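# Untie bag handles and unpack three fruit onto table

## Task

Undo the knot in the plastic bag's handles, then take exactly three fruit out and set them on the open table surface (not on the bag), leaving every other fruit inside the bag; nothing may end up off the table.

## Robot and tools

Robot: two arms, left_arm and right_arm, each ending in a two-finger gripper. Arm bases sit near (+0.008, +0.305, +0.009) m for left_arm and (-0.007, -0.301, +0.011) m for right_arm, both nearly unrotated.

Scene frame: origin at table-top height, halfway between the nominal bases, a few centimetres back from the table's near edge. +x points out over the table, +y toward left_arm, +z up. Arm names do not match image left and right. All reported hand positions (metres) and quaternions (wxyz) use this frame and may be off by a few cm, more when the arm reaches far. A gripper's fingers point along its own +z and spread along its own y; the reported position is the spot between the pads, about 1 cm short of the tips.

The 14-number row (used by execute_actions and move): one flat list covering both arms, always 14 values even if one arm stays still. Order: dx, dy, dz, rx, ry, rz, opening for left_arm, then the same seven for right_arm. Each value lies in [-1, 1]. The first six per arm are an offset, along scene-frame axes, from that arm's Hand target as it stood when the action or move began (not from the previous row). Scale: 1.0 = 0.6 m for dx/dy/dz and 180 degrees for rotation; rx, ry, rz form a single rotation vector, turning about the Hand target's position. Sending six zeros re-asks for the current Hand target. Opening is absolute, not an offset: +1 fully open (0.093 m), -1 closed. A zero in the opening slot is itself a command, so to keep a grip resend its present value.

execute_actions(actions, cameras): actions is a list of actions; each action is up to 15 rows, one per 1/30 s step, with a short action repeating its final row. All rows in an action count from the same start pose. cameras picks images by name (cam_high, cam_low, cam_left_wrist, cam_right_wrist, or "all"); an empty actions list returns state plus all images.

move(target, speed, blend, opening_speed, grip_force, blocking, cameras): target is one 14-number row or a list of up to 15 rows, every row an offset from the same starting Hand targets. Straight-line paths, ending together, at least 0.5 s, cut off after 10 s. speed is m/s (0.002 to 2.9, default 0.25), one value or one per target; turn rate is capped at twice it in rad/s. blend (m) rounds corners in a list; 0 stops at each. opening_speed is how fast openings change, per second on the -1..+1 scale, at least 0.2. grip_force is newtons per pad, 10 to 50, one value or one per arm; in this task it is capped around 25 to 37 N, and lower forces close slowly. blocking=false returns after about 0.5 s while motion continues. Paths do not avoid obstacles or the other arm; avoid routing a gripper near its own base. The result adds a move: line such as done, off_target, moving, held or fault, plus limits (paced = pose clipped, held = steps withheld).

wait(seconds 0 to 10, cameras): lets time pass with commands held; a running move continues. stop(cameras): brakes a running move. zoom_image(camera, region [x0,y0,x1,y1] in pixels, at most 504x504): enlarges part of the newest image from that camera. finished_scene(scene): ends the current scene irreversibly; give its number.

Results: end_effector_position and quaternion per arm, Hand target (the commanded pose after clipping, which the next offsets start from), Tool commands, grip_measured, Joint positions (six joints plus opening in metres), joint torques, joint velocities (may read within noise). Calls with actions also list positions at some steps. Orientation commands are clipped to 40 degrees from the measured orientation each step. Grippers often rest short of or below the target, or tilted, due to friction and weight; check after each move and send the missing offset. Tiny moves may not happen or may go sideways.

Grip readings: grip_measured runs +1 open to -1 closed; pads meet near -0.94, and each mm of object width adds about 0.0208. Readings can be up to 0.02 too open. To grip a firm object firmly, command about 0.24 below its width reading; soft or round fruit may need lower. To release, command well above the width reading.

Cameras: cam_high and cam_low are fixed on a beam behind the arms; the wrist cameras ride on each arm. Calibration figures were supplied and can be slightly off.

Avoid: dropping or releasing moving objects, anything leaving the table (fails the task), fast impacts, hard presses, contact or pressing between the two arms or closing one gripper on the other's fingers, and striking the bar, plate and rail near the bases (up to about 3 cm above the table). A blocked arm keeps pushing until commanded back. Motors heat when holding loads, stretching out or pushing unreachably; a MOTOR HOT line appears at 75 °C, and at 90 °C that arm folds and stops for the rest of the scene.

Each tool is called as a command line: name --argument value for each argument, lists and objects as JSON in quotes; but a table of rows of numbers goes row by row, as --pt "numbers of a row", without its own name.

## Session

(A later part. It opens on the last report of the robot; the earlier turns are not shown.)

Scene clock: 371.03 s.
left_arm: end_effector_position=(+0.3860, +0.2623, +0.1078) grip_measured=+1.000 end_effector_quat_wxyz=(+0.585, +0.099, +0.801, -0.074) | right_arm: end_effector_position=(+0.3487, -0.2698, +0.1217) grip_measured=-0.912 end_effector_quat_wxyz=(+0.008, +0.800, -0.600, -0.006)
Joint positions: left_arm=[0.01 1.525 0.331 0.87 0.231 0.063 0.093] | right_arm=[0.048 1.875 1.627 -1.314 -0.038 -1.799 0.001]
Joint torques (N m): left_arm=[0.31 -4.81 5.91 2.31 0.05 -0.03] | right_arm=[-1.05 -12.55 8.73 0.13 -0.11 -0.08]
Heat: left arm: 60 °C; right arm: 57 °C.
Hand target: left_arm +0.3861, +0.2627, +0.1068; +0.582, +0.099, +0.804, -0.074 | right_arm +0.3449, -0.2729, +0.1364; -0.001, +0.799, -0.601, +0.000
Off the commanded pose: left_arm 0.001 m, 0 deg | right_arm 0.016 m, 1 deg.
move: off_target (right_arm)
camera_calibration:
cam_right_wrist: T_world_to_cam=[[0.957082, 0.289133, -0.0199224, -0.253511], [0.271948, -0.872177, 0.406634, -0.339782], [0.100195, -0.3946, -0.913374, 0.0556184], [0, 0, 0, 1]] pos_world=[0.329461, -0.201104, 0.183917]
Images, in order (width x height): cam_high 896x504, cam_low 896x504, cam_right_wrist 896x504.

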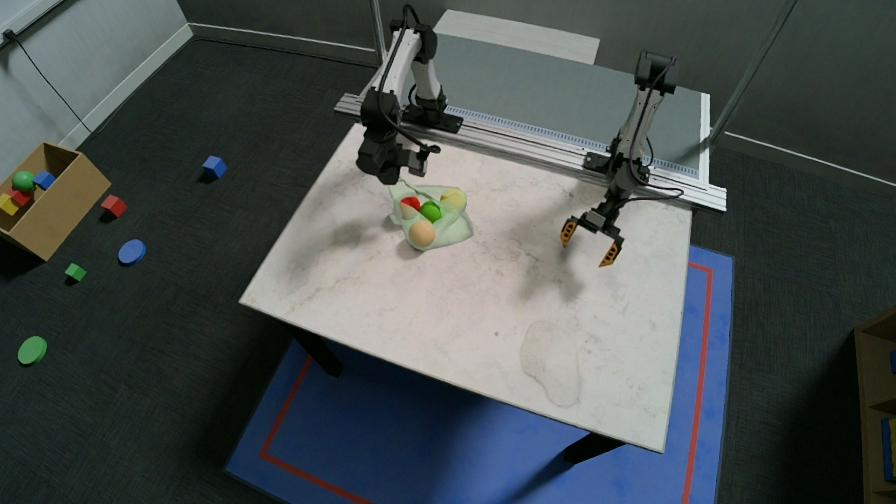

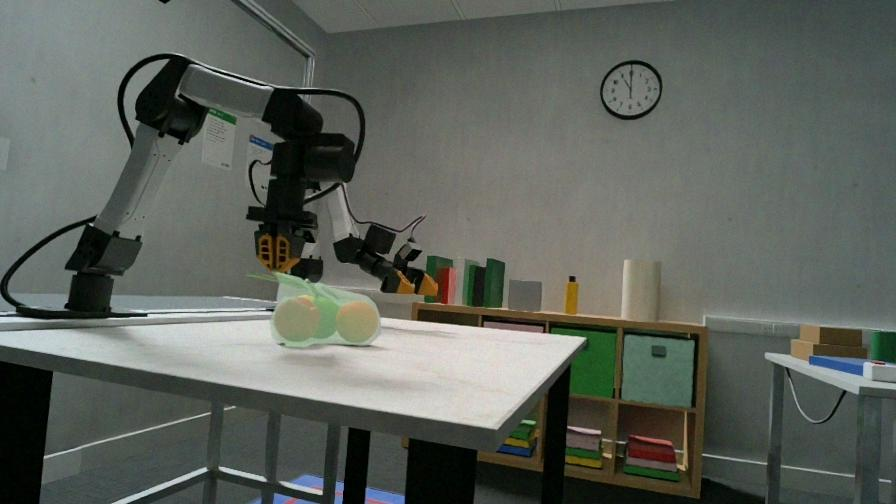

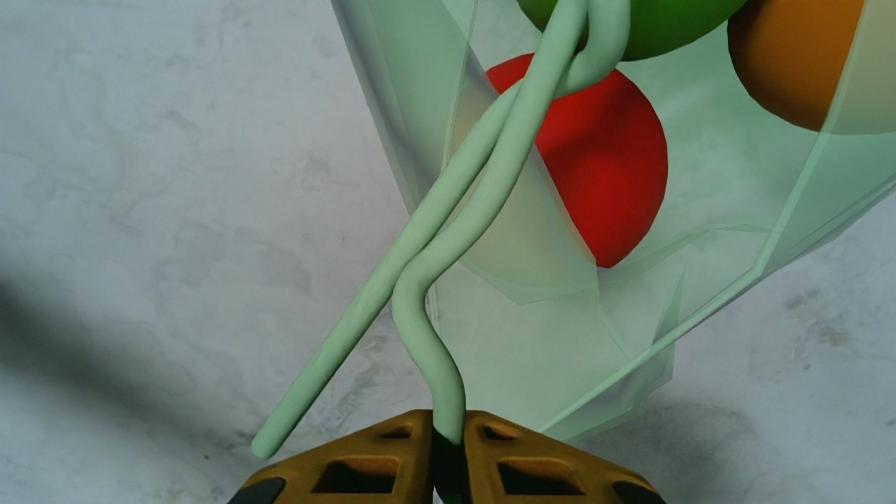

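move --pt "0 0 0 0 0 0 1 0.0 0.05 -0.06 0 0 0 -1" --pt "0 0 0 0 0 0 1 0.0 0.05 -0.06 0 0 0 -0.45" --pt "0 0 0 0 0 0 1 0.0 0.05 0.05 0 0 0 -0.4" --speed 0.08 --cameras '["cam_high","cam_right_wrist","cam_low"]'

zoom_image --camera "cam_high" --region '[390, 165, 500, 265]'

zoom_image --camera "cam_low" --region '[250, 250, 430, 360]'

Scene clock: 392.17 s.
left_arm: end_effector_position=(+0.3860, +0.2623, +0.1078) grip_measured=+1.000 end_effector_quat_wxyz=(+0.585, +0.099, +0.801, -0.074) | right_arm: end_effector_position=(+0.3445, -0.2415, +0.1528) grip_measured=-0.401 end_effector_quat_wxyz=(+0.009, +0.801, -0.599, -0.008)
Joint positions: left_arm=[0.01 1.525 0.331 0.87 0.231 0.063 0.093] | right_arm=[0.126 1.875 1.755 -1.442 -0.038 -1.724 0.026]
Joint torques (N m): left_arm=[0.25 -4.79 5.96 2.32 0.04 -0.02] | right_arm=[-0.57 -10.81 10.96 0.17 -0.06 0.03]
Heat: left arm: 60 °C; right arm: 57 °C.
Hand target: left_arm +0.3861, +0.2627, +0.1068; +0.582, +0.099, +0.804, -0.074 | right_arm +0.3449, -0.2429, +0.1664; -0.001, +0.799, -0.601, +0.000
Off the commanded pose: left_arm 0.001 m, 0 deg | right_arm 0.014 m, 1 deg.
move: off_target (right_arm); target 3's new opening was sent with right_arm's hand 0.014 m and 1 deg from that target
camera_calibration:
cam_right_wrist: T_world_to_cam=[[0.956152, 0.29193, -0.0234419, -0.255483], [0.276025, -0.871515, 0.405304, -0.327655], [0.0978903, -0.394003, -0.913881, 0.0966245], [0, 0, 0, 1]] pos_world=[0.325263, -0.172903, 0.215114]
Images, in order (width x height): cam_high 896x504, cam_low 896x504, cam_right_wrist 896x504.

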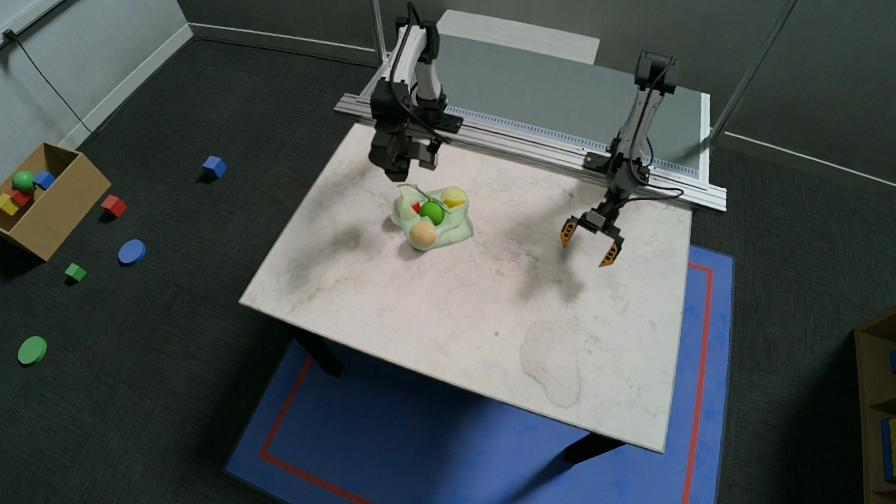

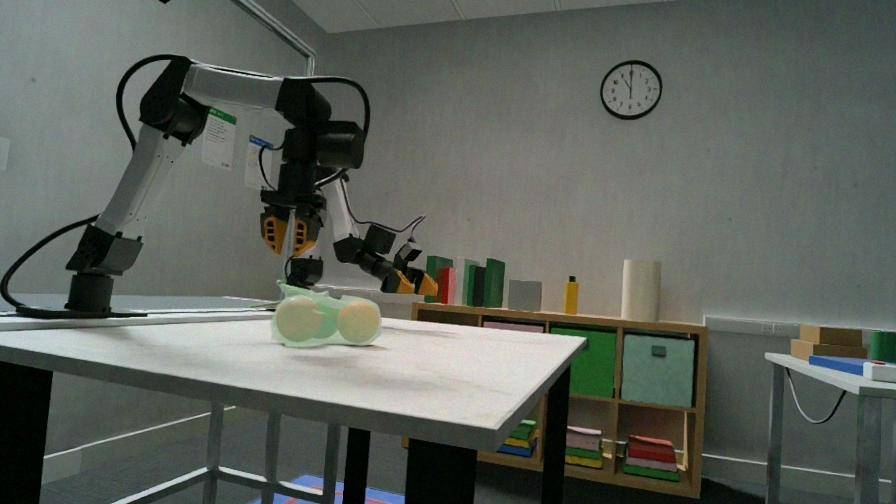

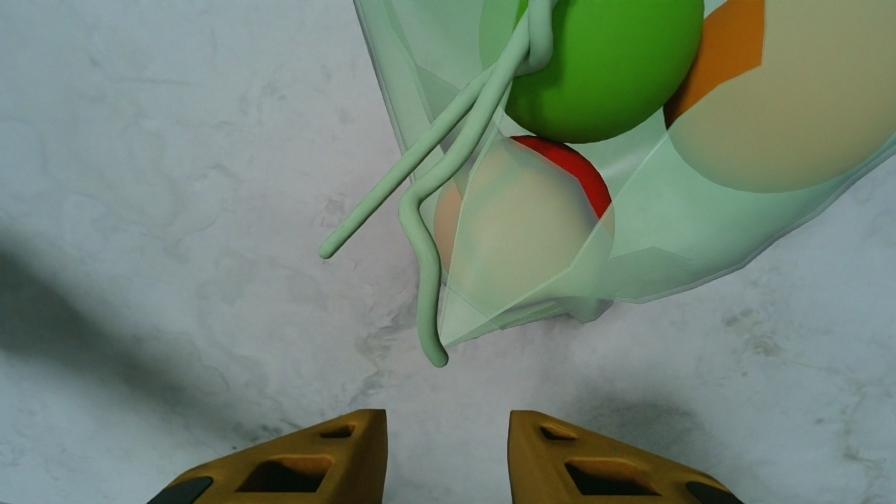

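Scaled by 4.582 from the camera's 896x504 image, which has a finer 1280x720 frame.

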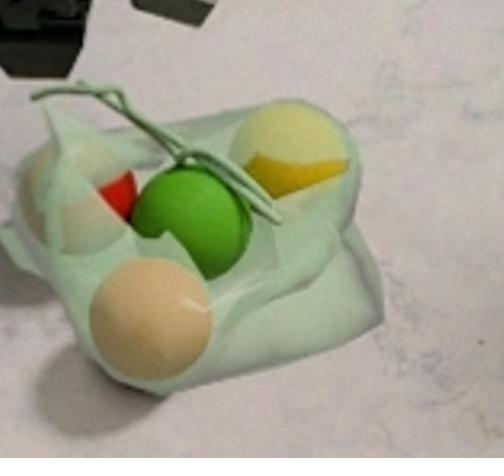

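Scaled by 2.800 from the camera's 896x504 image, which has a finer 1280x720 frame.

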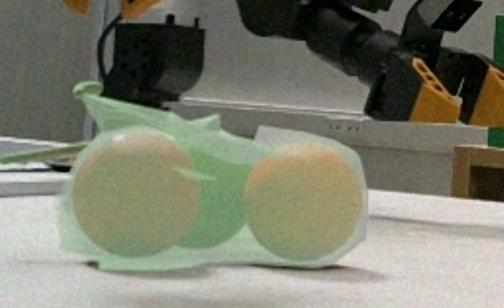

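move --target '[0,0,0,0,0,0,1,0.005,0.09,0.0,0,0,0,-0.4]' --speed 0.12 --cameras '["cam_right_wrist"]'

zoom_image --camera "cam_right_wrist" --region '[270, 0, 670, 420]'

Scene clock: 403.83 s.
left_arm: end_effector_position=(+0.3860, +0.2623, +0.1078) grip_measured=+1.000 end_effector_quat_wxyz=(+0.585, +0.099, +0.801, -0.074) | right_arm: end_effector_position=(+0.3462, -0.1883, +0.1636) grip_measured=-0.401 end_effector_quat_wxyz=(-0.005, +0.802, -0.597, +0.001)
Joint positions: left_arm=[0.01 1.525 0.331 0.87 0.231 0.063 0.093] | right_arm=[0.269 1.9 1.84 -1.465 -0.038 -1.584 0.026]
Joint torques (N m): left_arm=[0.4 -4.82 5.93 2.33 0.05 -0.03] | right_arm=[-0.32 -7.79 11.19 0.23 -0.02 0.08]
Heat: left arm: 60 °C; right arm: 59 °C.
Hand target: left_arm +0.3861, +0.2627, +0.1068; +0.582, +0.099, +0.804, -0.074 | right_arm +0.3480, -0.1889, +0.1664; -0.001, +0.799, -0.601, +0.001
Off the commanded pose: left_arm 0.001 m, 0 deg | right_arm 0.003 m, 1 deg.
move: done
camera_calibration:
cam_right_wrist: T_world_to_cam=[[0.955131, 0.29606, 0.00850657, -0.276486], [0.267475, -0.874536, 0.40453, -0.283593], [0.127205, -0.384104, -0.914485, 0.119132], [0, 0, 0, 1]] pos_world=[0.324781, -0.120396, 0.226018]
Images, in order (width x height): cam_right_wrist 896x504.

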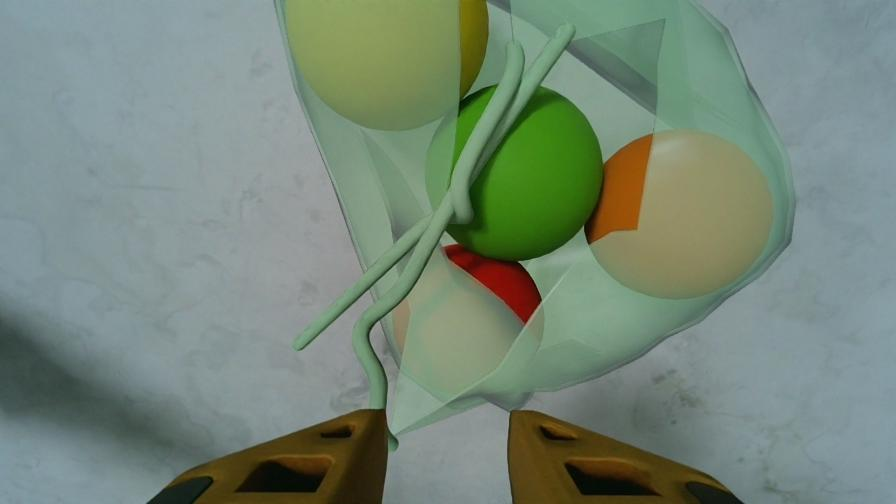

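Scaled by 1.200 from the camera's 896x504 image, which has a finer 1280x720 frame.

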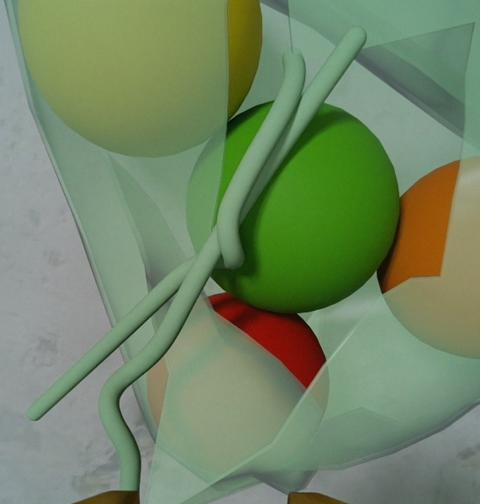

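move --pt "0 0 0 0 0 0 1 -0.0387 -0.0495 -0.05 0 0 0 -0.4" --pt "0 0 0 0 0 0 1 -0.0387 -0.0495 -0.1273 0 0 0 -0.4" --speed 0.1 --cameras '["cam_right_wrist"]'

Scene clock: 443.77 s.
left_arm: end_effector_position=(+0.3860, +0.2623, +0.1078) grip_measured=+1.000 end_effector_quat_wxyz=(+0.585, +0.099, +0.801, -0.074) | right_arm: end_effector_position=(+0.3257, -0.2167, +0.0885) grip_measured=-0.401 end_effector_quat_wxyz=(+0.003, +0.799, -0.601, -0.004)
Joint positions: left_arm=[0.01 1.525 0.331 0.87 0.231 0.063 0.093] | right_arm=[0.213 1.818 1.429 -1.157 -0.038 -1.631 0.026]
Joint torques (N m): left_arm=[0.31 -4.77 5.94 2.33 0.07 -0.04] | right_arm=[-0.47 -10.06 6.56 0.56 -0.02 -0.02]
Heat: left arm: 60 °C; right arm: 59 °C.
Hand target: left_arm +0.3861, +0.2627, +0.1068; +0.582, +0.099, +0.804, -0.074 | right_arm +0.3247, -0.2186, +0.0901; -0.001, +0.799, -0.601, +0.000
Off the commanded pose: left_arm 0.001 m, 0 deg | right_arm 0.003 m, 1 deg.
move: done
camera_calibration:
cam_right_wrist: T_world_to_cam=[[0.957967, 0.286675, -0.010788, -0.249082], [0.266257, -0.874477, 0.405459, -0.272282], [0.106801, -0.391289, -0.914049, 0.0472664], [0, 0, 0, 1]] pos_world=[0.306061, -0.148204, 0.150916]
Images, in order (width x height): cam_right_wrist 896x504.

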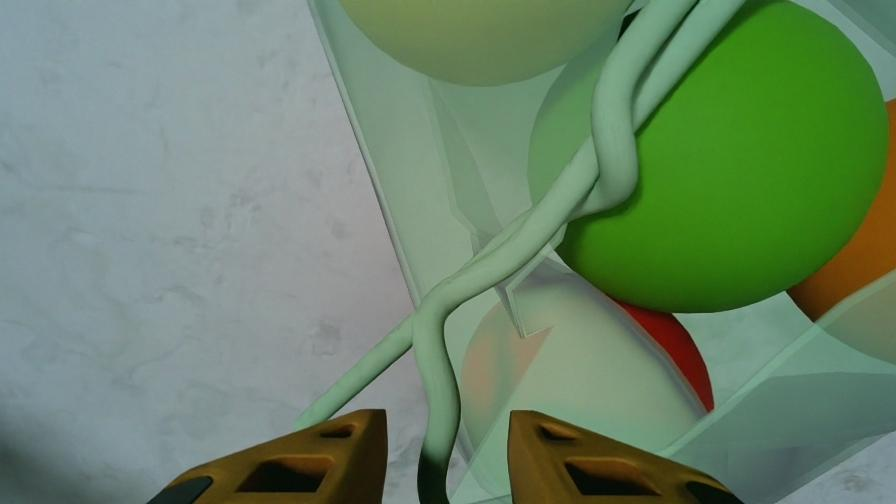

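move --pt "0 0 0 0 0 0 1 0 0 0 0 0 0 -1" --pt "0 0 0 0 0 0 1 -0.025 -0.12 0.05 0 0 0 -1" --speed 0.06 --cameras '["cam_right_wrist","cam_high","cam_low"]'

zoom_image --camera "cam_high" --region '[370, 165, 480, 265]'

zoom_image --camera "cam_low" --region '[250, 250, 430, 360]'

Scene clock: 457.80 s.
left_arm: end_effector_position=(+0.3860, +0.2623, +0.1078) grip_measured=+1.000 end_effector_quat_wxyz=(+0.585, +0.099, +0.801, -0.074) | right_arm: end_effector_position=(+0.3181, -0.2879, +0.1122) grip_measured=-0.943 end_effector_quat_wxyz=(+0.000, +0.800, -0.600, +0.002)
Joint positions: left_arm=[0.01 1.525 0.331 0.87 0.231 0.063 0.093] | right_arm=[-0.002 1.738 1.412 -1.216 -0.04 -1.849 0]
Joint torques (N m): left_arm=[0.32 -4.78 5.97 2.32 0.04 -0.01] | right_arm=[-1.01 -11.03 7.06 0.2 -0.13 -0.09]
Heat: left arm: 60 °C; right arm: 59 °C.
Hand target: left_arm +0.3861, +0.2627, +0.1068; +0.582, +0.099, +0.804, -0.074 | right_arm +0.3097, -0.2905, +0.1201; -0.001, +0.799, -0.601, +0.001
Off the commanded pose: left_arm 0.001 m, 0 deg | right_arm 0.012 m, 0 deg.
move: off_target (right_arm)
camera_calibration:
cam_right_wrist: T_world_to_cam=[[0.957128, 0.289662, 0.00130315, -0.22142], [0.263548, -0.87269, 0.41104, -0.341355], [0.1202, -0.393075, -0.911616, 0.0367783], [0, 0, 0, 1]] pos_world=[0.29747, -0.219303, 0.174127]
Images, in order (width x height): cam_high 896x504, cam_low 896x504, cam_right_wrist 896x504.

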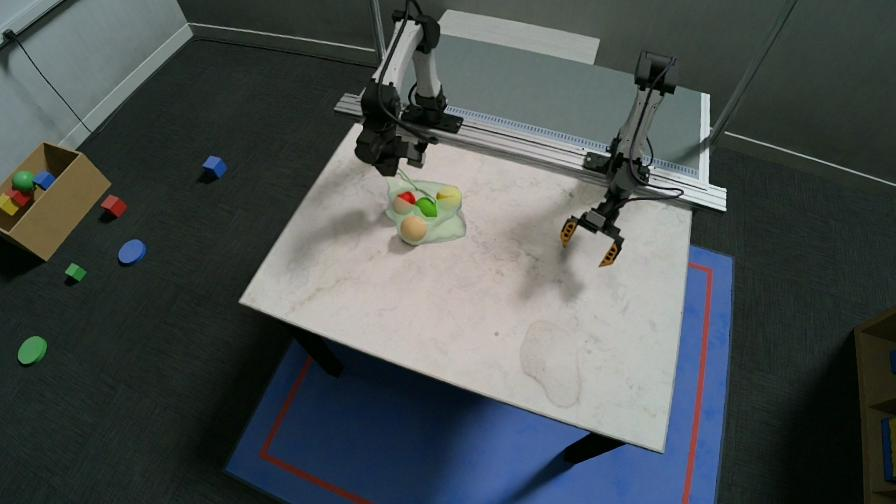

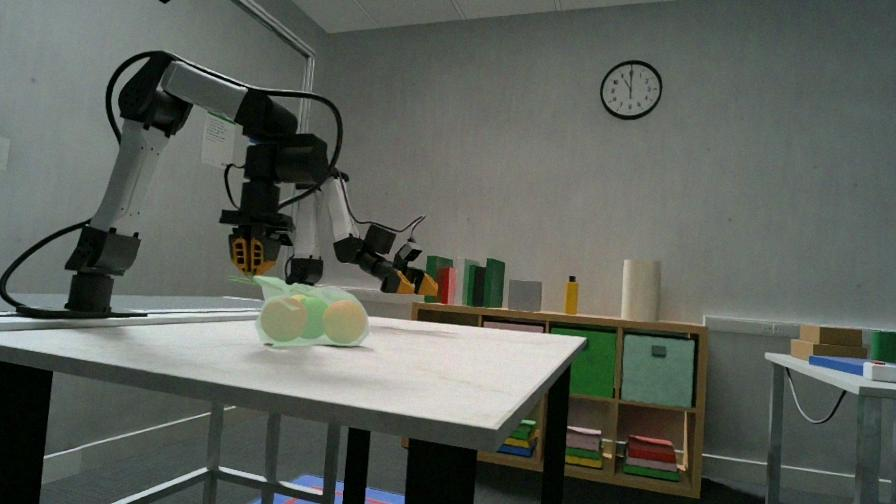

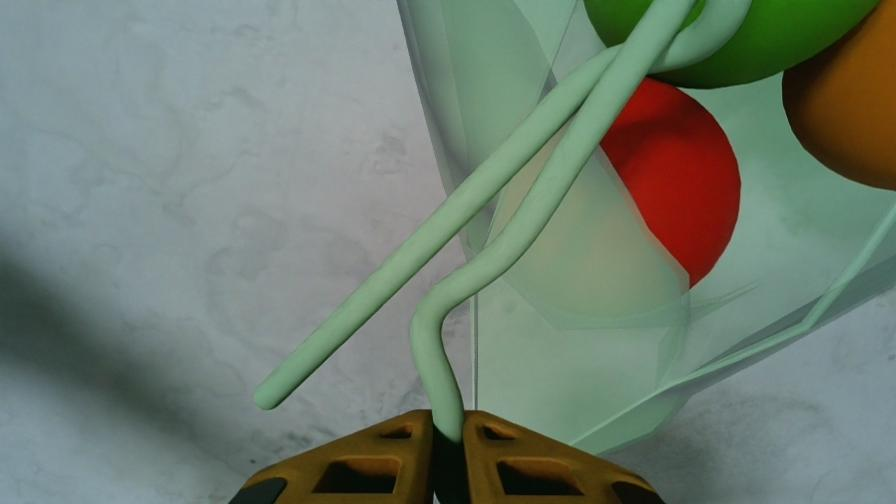

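Scaled by 4.582 from the camera's 896x504 image, which has a finer 1280x720 frame.

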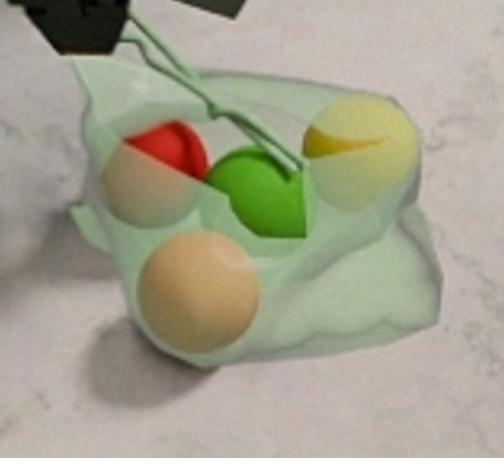

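Scaled by 2.800 from the camera's 896x504 image, which has a finer 1280x720 frame.

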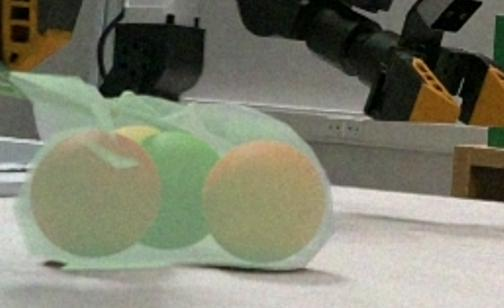

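move --target '[-0.0768,-0.5212,0.1053,0.1377,0.1263,-0.3561,0.0,0.025,0.06,-0.035,0,0,0,-1]' --speed 0.2 --cameras '["cam_left_wrist","cam_right_wrist","cam_high","cam_low"]'

Scene clock: 511.90 s.
left_arm: end_effector_position=(+0.3397, -0.0480, +0.1726) grip_measured=+0.002 end_effector_quat_wxyz=(+0.271, +0.599, +0.721, -0.218) | right_arm: end_effector_position=(+0.3227, -0.2557, +0.1039) grip_measured=-0.943 end_effector_quat_wxyz=(-0.002, +0.801, -0.599, +0.002)
Joint positions: left_arm=[-0.642 1.893 1.609 -0.707 0.448 0.586 0.045] | right_arm=[0.097 1.761 1.412 -1.186 -0.04 -1.751 0]
Joint torques (N m): left_arm=[0.21 -7.17 9.09 1.42 0.38 0.1] | right_arm=[0.02 -6.65 8.01 0.62 -0.08 0.09]
Heat: left arm: 59 °C; right arm: 57 °C.
Hand target: left_arm +0.3399, -0.0500, +0.1700; +0.262, +0.604, +0.720, -0.220 | right_arm +0.3247, -0.2546, +0.0991; -0.001, +0.799, -0.601, +0.000
Off the commanded pose: left_arm 0.003 m, 1 deg | right_arm 0.005 m, 0 deg.
move: done
camera_calibration:
cam_left_wrist: T_world_to_cam=[[-0.983835, -0.178817, -0.00966726, 0.326522], [-0.169224, 0.946003, -0.276481, 0.190331], [0.0585848, -0.270376, -0.960971, 0.222031], [0, 0, 0, 1]] pos_world=[0.340445, -0.0616338, 0.269145]
cam_right_wrist: T_world_to_cam=[[0.956633, 0.291241, 0.00562522, -0.234946], [0.263582, -0.873681, 0.408909, -0.311133], [0.124006, -0.389693, -0.912558, 0.0410686], [0, 0, 0, 1]] pos_world=[0.301673, -0.187401, 0.166024]

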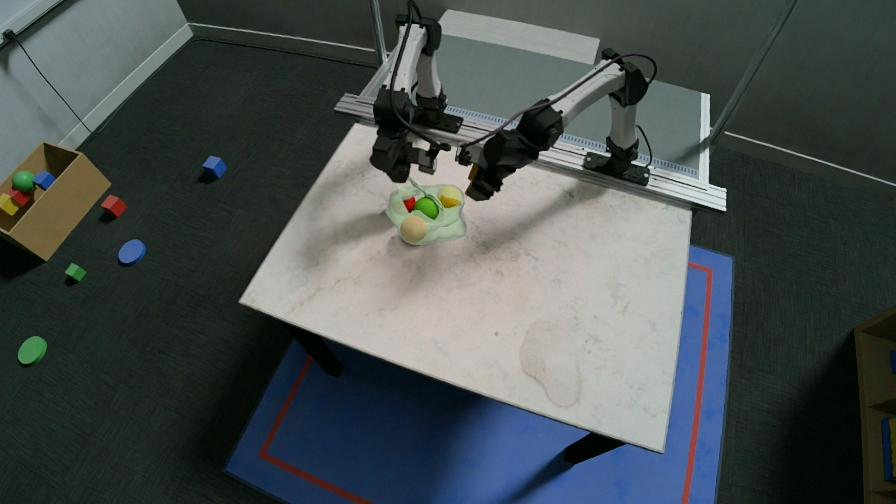

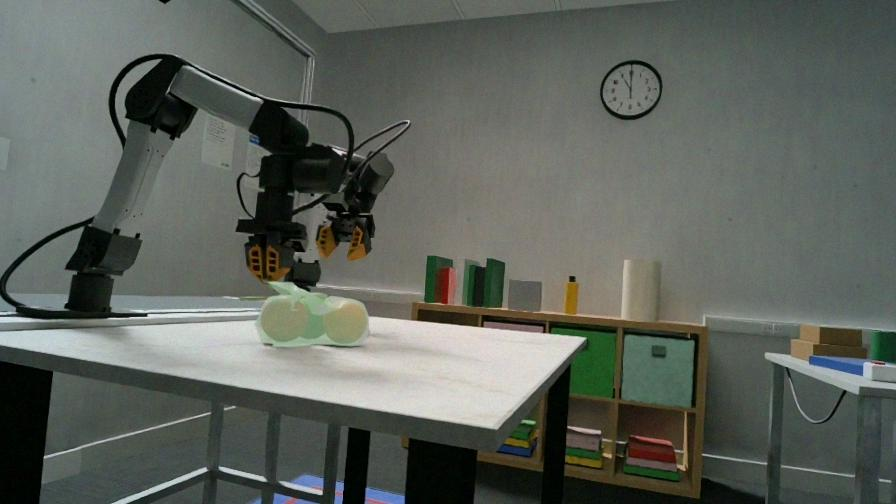

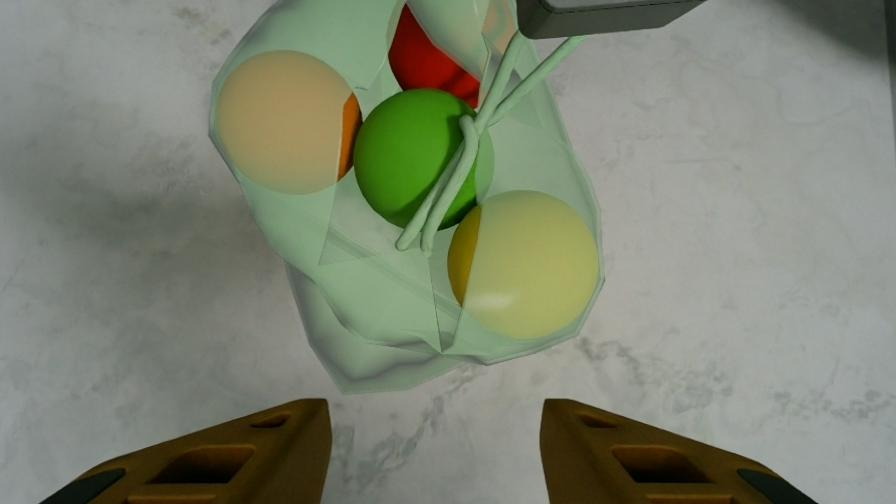

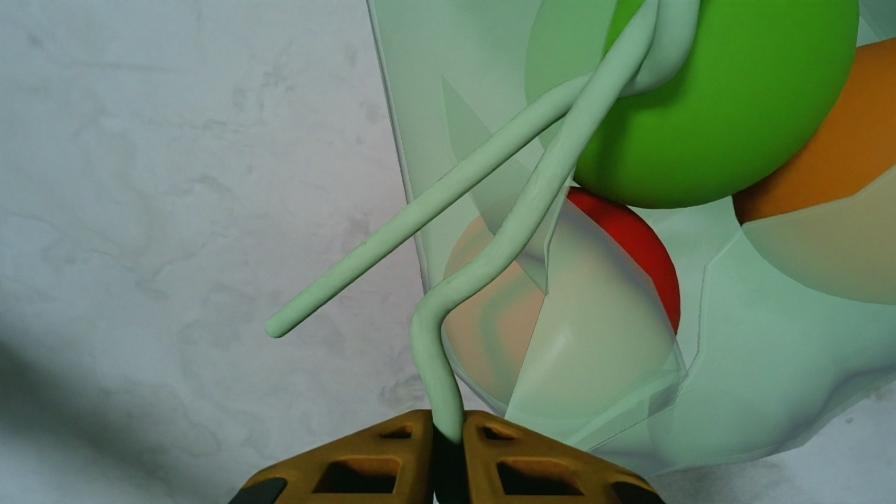

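zoom_image --camera "cam_left_wrist" --region '[370, 20, 620, 360]'

Scaled by 1.482 from the camera's 896x504 image, which has a finer 1280x720 frame.

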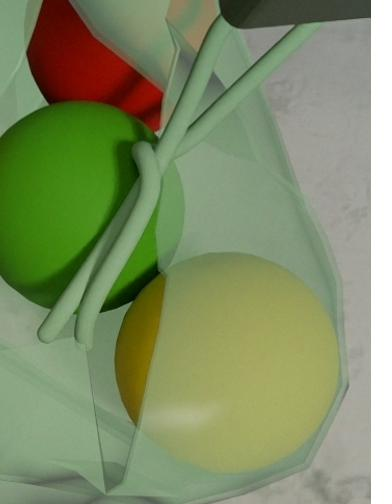

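zoom_image --camera "cam_high" --region '[390, 170, 480, 250]'

zoom_image --camera "cam_low" --region '[240, 260, 390, 360]'

Scaled by 5.600 from the camera's 896x504 image, which has a finer 1280x720 frame.

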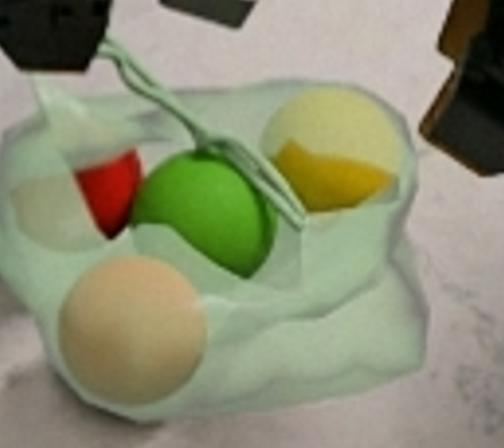

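Scaled by 3.360 from the camera's 896x504 image, which has a finer 1280x720 frame.

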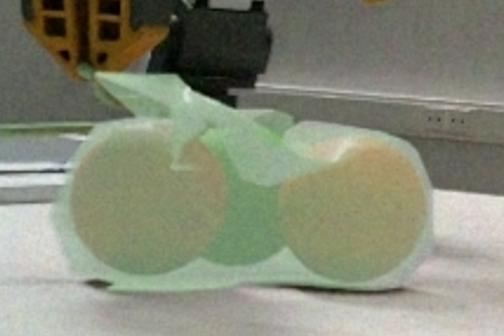

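move --target '[0.03,-0.06,-0.12,0,0,0,-0.45,0,0,0,0,0,0,-1]' --speed 0.12 --cameras '["cam_left_wrist"]'

Scene clock: 603.17 s.
left_arm: end_effector_position=(+0.3573, -0.0867, +0.1085) grip_measured=-0.448 end_effector_quat_wxyz=(+0.271, +0.607, +0.712, -0.225) | right_arm: end_effector_position=(+0.3228, -0.2557, +0.1039) grip_measured=-0.943 end_effector_quat_wxyz=(-0.002, +0.801, -0.599, +0.002)
Joint positions: left_arm=[-0.681 2.078 1.609 -0.508 0.447 0.568 0.024] | right_arm=[0.097 1.761 1.412 -1.185 -0.04 -1.751 0]
Joint torques (N m): left_arm=[0.03 -8.66 6.64 1.64 0.18 -0.11] | right_arm=[0.12 -6.48 7.97 0.61 -0.05 0.11]
Heat: left arm: 51 °C; right arm: 56 °C.
Hand target: left_arm +0.3580, -0.0860, +0.0981; +0.262, +0.604, +0.720, -0.220 | right_arm +0.3247, -0.2546, +0.0991; -0.001, +0.799, -0.601, +0.000
Off the commanded pose: left_arm 0.010 m, 1 deg | right_arm 0.005 m, 0 deg.
move: done
camera_calibration:
cam_left_wrist: T_world_to_cam=[[-0.988174, -0.153142, -0.007697, 0.339908], [-0.14457, 0.947243, -0.28606, 0.204444], [0.0510987, -0.281565, -0.958181, 0.150219], [0, 0, 0, 1]] pos_world=[0.357769, -0.0993075, 0.205036]
Images, in order (width x height): cam_left_wrist 896x504.

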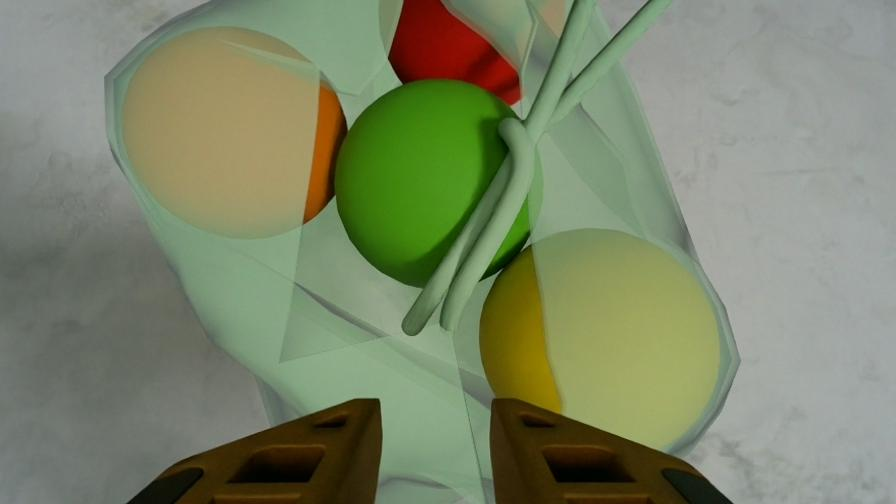

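move --target '[0.0025,-0.034,-0.0583,0,0,0,-0.45,0,0,0,0,0,0,-1]' --speed 0.06 --cameras '["cam_left_wrist"]'

Scene clock: 631.57 s.
left_arm: end_effector_position=(+0.3602, -0.1066, +0.0759) grip_measured=-0.448 end_effector_quat_wxyz=(+0.272, +0.606, +0.713, -0.224) | right_arm: end_effector_position=(+0.3229, -0.2558, +0.1039) grip_measured=-0.943 end_effector_quat_wxyz=(-0.002, +0.800, -0.599, +0.003)
Joint positions: left_arm=[-0.713 2.165 1.609 -0.405 0.427 0.537 0.024] | right_arm=[0.097 1.761 1.412 -1.185 -0.04 -1.75 0]
Joint torques (N m): left_arm=[-0.12 -8.75 6.56 1.76 0.15 -0.11] | right_arm=[0.02 -6.72 7.99 0.64 -0.08 0.09]
Heat: left arm: 51 °C; right arm: 56 °C.
Hand target: left_arm +0.3594, -0.1064, +0.0631; +0.262, +0.604, +0.720, -0.220 | right_arm +0.3247, -0.2546, +0.0991; -0.001, +0.799, -0.601, +0.000
Off the commanded pose: left_arm 0.013 m, 2 deg | right_arm 0.005 m, 0 deg.
move: off_target (left_arm)
camera_calibration:
cam_left_wrist: T_world_to_cam=[[-0.987638, -0.156447, -0.00980918, 0.339062], [-0.147038, 0.946293, -0.287938, 0.215387], [0.0543295, -0.282936, -0.957599, 0.111937], [0, 0, 0, 1]] pos_world=[0.360459, -0.119103, 0.172535]
Images, in order (width x height): cam_left_wrist 896x504.

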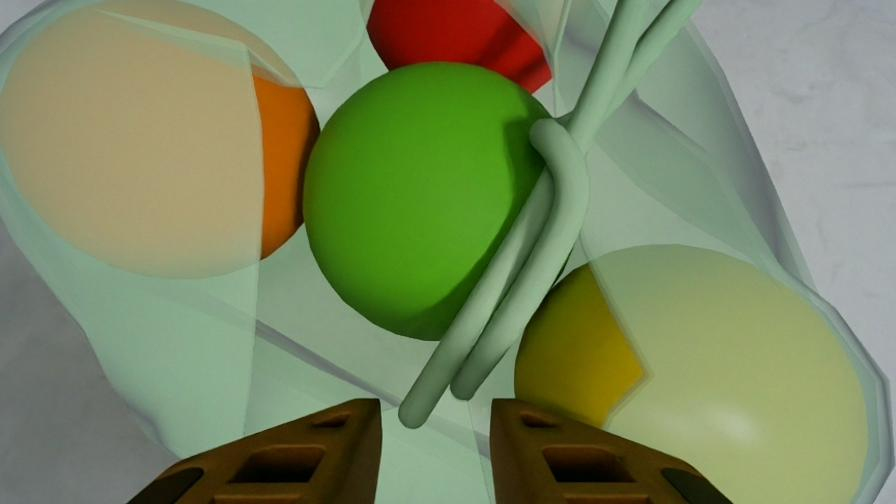

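move --pt "-0.004 0.005 0.035 0 0 0 -0.62 0 0 0 0 0 0 -1" --pt "-0.011 0.003 0.035 0 0 0 -0.62 0 0 0 0 0 0 -1" --pt "-0.011 0.0 -0.002 0 0 0 -0.62 0 0 0 0 0 0 -1" --speed 0.06 --cameras '["cam_left_wrist"]'

Scene clock: 652.03 s.
left_arm: end_effector_position=(+0.3538, -0.1072, +0.0689) grip_measured=-0.618 end_effector_quat_wxyz=(+0.266, +0.607, +0.715, -0.224) | right_arm: end_effector_position=(+0.3231, -0.2557, +0.1039) grip_measured=-0.943 end_effector_quat_wxyz=(-0.002, +0.800, -0.600, +0.003)
Joint positions: left_arm=[-0.723 2.165 1.586 -0.393 0.423 0.53 0.016] | right_arm=[0.097 1.761 1.412 -1.184 -0.04 -1.75 0]
Joint torques (N m): left_arm=[-0.05 -9.89 5.76 1.78 0.16 -0.12] | right_arm=[0.13 -6.5 8.1 0.59 -0.05 0.07]
Heat: left arm: 49 °C; right arm: 56 °C.
Hand target: left_arm +0.3530, -0.1063, +0.0619; +0.263, +0.604, +0.720, -0.220 | right_arm +0.3247, -0.2546, +0.0991; -0.001, +0.799, -0.601, +0.000
Off the commanded pose: left_arm 0.007 m, 1 deg | right_arm 0.005 m, 0 deg.
move: done
camera_calibration:
cam_left_wrist: T_world_to_cam=[[-0.987974, -0.154617, -0.000964111, 0.332327], [-0.148273, 0.949168, -0.277661, 0.213056], [0.0438461, -0.274179, -0.960679, 0.110198], [0, 0, 0, 1]] pos_world=[0.355089, -0.120628, 0.165342]
Images, in order (width x height): cam_left_wrist 896x504.

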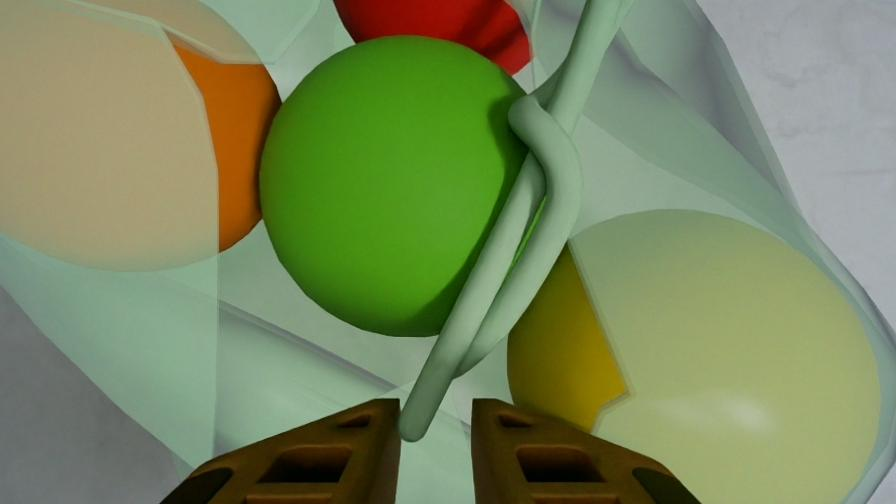

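move --pt "0.004 0.012 0.035 0 0 0 -0.5 0 0 0 0 0 0 -1" --pt "0.0065 0.03 0.02 0 0 0 -0.45 0 0 0 0 0 0 -1" --speed 0.08 --cameras '["cam_left_wrist"]'

Scene clock: 675.33 s.
left_arm: end_effector_position=(+0.3572, -0.0900, +0.0618) grip_measured=-0.452 end_effector_quat_wxyz=(+0.251, +0.601, +0.726, -0.219) | right_arm: end_effector_position=(+0.3232, -0.2557, +0.1039) grip_measured=-0.943 end_effector_quat_wxyz=(-0.003, +0.800, -0.600, +0.003)
Joint positions: left_arm=[-0.694 2.158 1.565 -0.422 0.424 0.543 0.024] | right_arm=[0.097 1.761 1.412 -1.184 -0.04 -1.749 0]
Joint torques (N m): left_arm=[0.62 -12.75 5.6 1.63 0.36 0.08] | right_arm=[0.08 -6.63 8.02 0.63 -0.05 0.08]
Heat: left arm: 51 °C; right arm: 56 °C.
Hand target: left_arm +0.3568, -0.0884, +0.0738; +0.262, +0.604, +0.720, -0.220 | right_arm +0.3247, -0.2546, +0.0991; -0.001, +0.799, -0.601, +0.001
Off the commanded pose: left_arm 0.012 m, 2 deg | right_arm 0.005 m, 0 deg.
move: off_target (left_arm); target 2's new opening was sent with left_arm's hand 0.012 m and 2 deg from that target
camera_calibration:
cam_left_wrist: T_world_to_cam=[[-0.984743, -0.173116, 0.017643, 0.334261], [-0.17207, 0.953624, -0.24697, 0.202373], [0.0259297, -0.246238, -0.968863, 0.117437], [0, 0, 0, 1]] pos_world=[0.360939, -0.106204, 0.157863]
Images, in order (width x height): cam_left_wrist 896x504.

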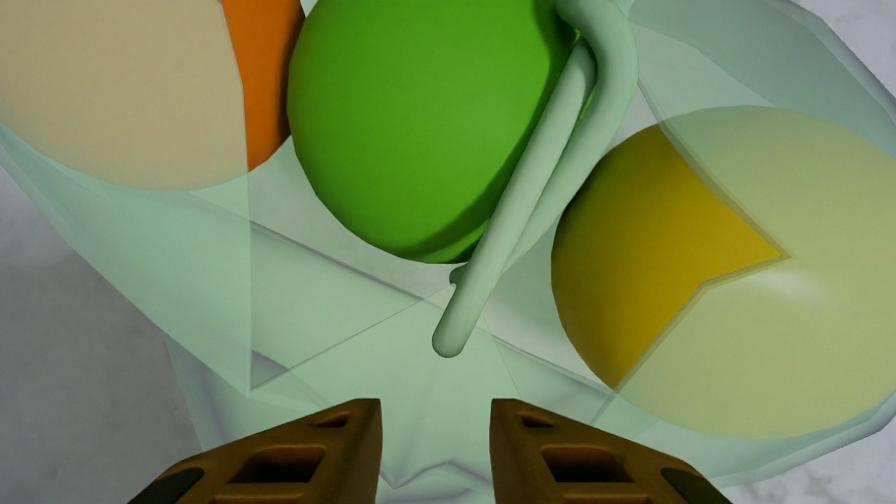

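move --target '[0,0.005,-0.02,0,0,0,-1,0,0,0,0,0,0,-1]' --speed 0.06 --opening_speed 0.5 --cameras '["cam_left_wrist","cam_low"]'

Scene clock: 685.33 s.
left_arm: end_effector_position=(+0.3559, -0.0888, +0.0544) grip_measured=-0.979 end_effector_quat_wxyz=(+0.254, +0.603, +0.724, -0.219) | right_arm: end_effector_position=(+0.3232, -0.2557, +0.1039) grip_measured=-0.943 end_effector_quat_wxyz=(-0.003, +0.800, -0.600, +0.003)
Joint positions: left_arm=[-0.694 2.158 1.53 -0.379 0.424 0.547 0] | right_arm=[0.097 1.761 1.412 -1.184 -0.04 -1.749 0]
Joint torques (N m): left_arm=[1.01 -11.96 5.63 1.64 0.37 0.07] | right_arm=[0.1 -6.58 8.1 0.65 -0.08 0.05]
Heat: left arm: 56 °C; right arm: 56 °C.
Hand target: left_arm +0.3568, -0.0854, +0.0618; +0.262, +0.604, +0.720, -0.220 | right_arm +0.3247, -0.2546, +0.0991; -0.001, +0.799, -0.601, +0.001
Off the commanded pose: left_arm 0.008 m, 1 deg | right_arm 0.005 m, 0 deg.
move: done
camera_calibration:
cam_left_wrist: T_world_to_cam=[[-0.985473, -0.169499, 0.0106626, 0.334291], [-0.166663, 0.953087, -0.252681, 0.197436], [0.0326669, -0.250788, -0.967491, 0.107739], [0, 0, 0, 1]] pos_world=[0.35882, -0.104492, 0.15056]
Images, in order (width x height): cam_low 896x504, cam_left_wrist 896x504.

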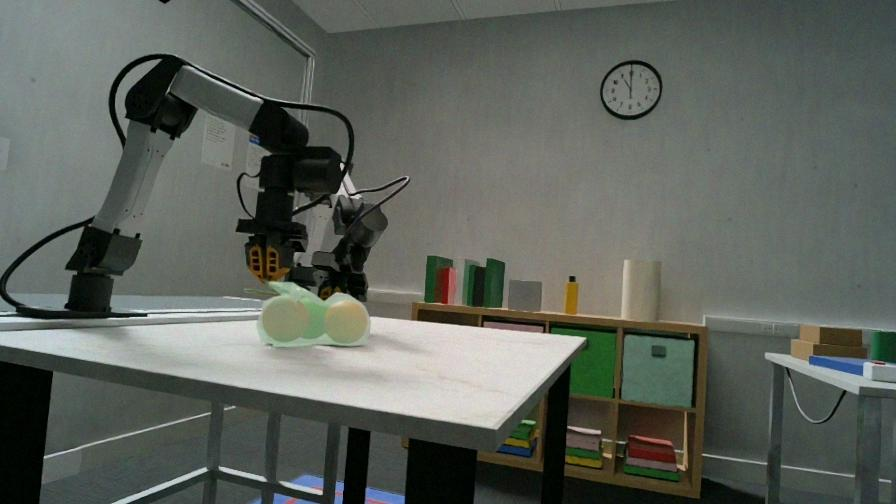

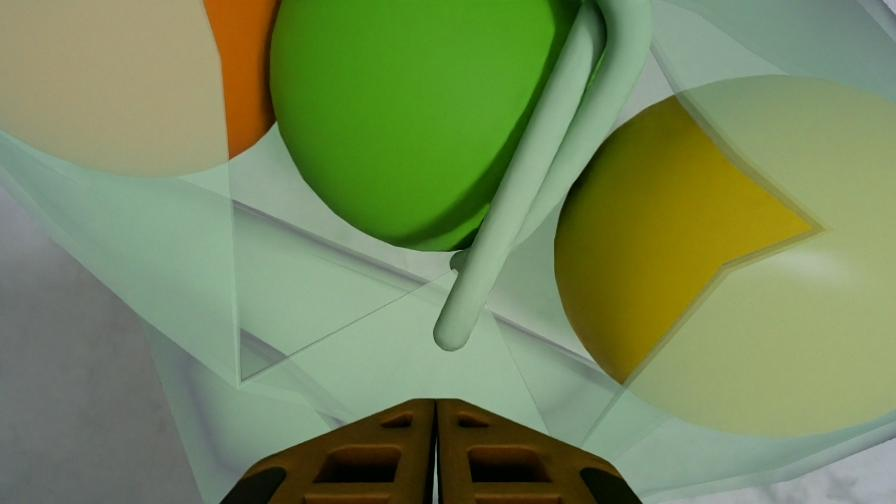

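move --pt "0 0.017 0.1 0 0 0 -0.6 -0.0195 -0.047 0.0265 0 0 0 -1" --pt "-0.073 -0.0693 0.097 0.075 0.039 0.193 1 -0.0195 -0.047 0.0265 0 0 0 -1" --speed 0.1 --cameras '["cam_left_wrist","cam_low","cam_high"]'

Scene clock: 780.67 s.
left_arm: end_effector_position=(+0.3122, -0.1283, +0.1272) grip_measured=+1.000 end_effector_quat_wxyz=(+0.210, +0.378, +0.897, -0.094) | right_arm: end_effector_position=(+0.3213, -0.2800, +0.1076) grip_measured=-0.943 end_effector_quat_wxyz=(+0.000, +0.800, -0.600, +0.002)
Joint positions: left_arm=[-0.954 2.173 1.952 -0.889 -0.057 -0.167 0.093] | right_arm=[0.023 1.752 1.412 -1.201 -0.04 -1.823 0]
Joint torques (N m): left_arm=[0.18 -8.59 8.79 1.24 -0.16 -0.13] | right_arm=[-0.85 -11 6.97 0.21 -0.08 -0.07]
Heat: left arm: 66 °C; right arm: 55 °C.
Hand target: left_arm +0.3130, -0.1269, +0.1200; +0.200, +0.374, +0.902, -0.083 | right_arm +0.3130, -0.2827, +0.1150; -0.001, +0.799, -0.601, +0.000
Off the commanded pose: left_arm 0.007 m, 2 deg | right_arm 0.011 m, 0 deg.
move: off_target (right_arm)
camera_calibration:
cam_left_wrist: T_world_to_cam=[[-0.72216, -0.691588, 0.0138458, 0.13421], [-0.691579, 0.721448, -0.0350953, 0.352706], [0.0142824, -0.0349199, -0.999288, 0.20719], [0, 0, 0, 1]] pos_world=[0.337886, -0.154406, 0.217563]
Images, in order (width x height): cam_high 896x504, cam_low 896x504, cam_left_wrist 896x504.

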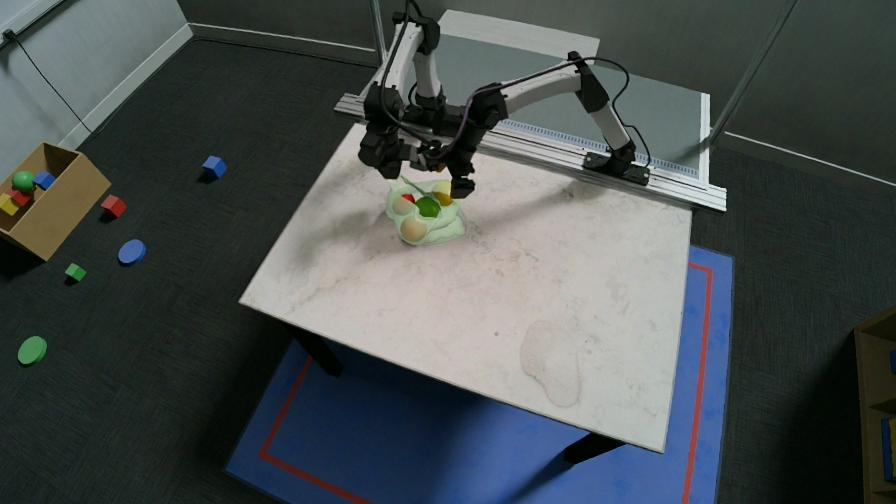

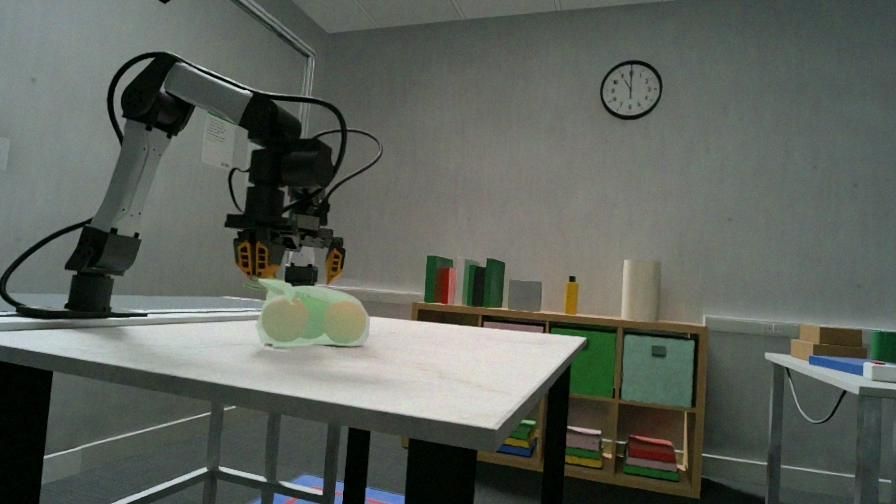

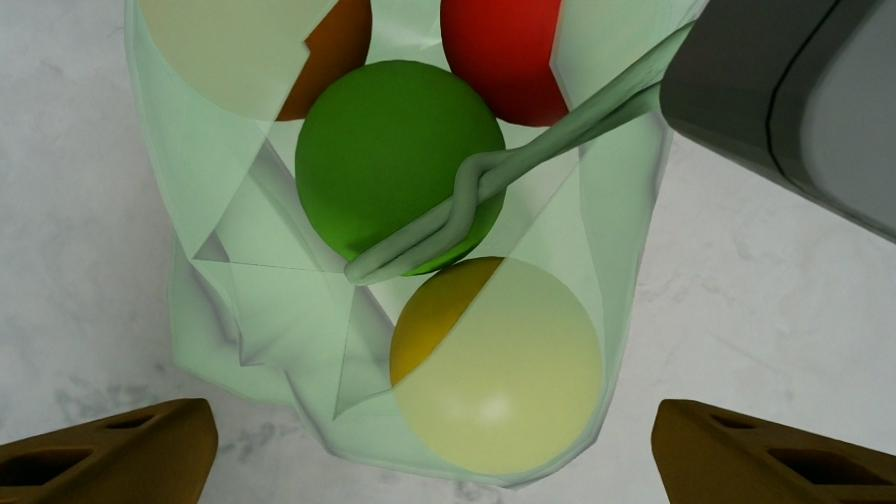

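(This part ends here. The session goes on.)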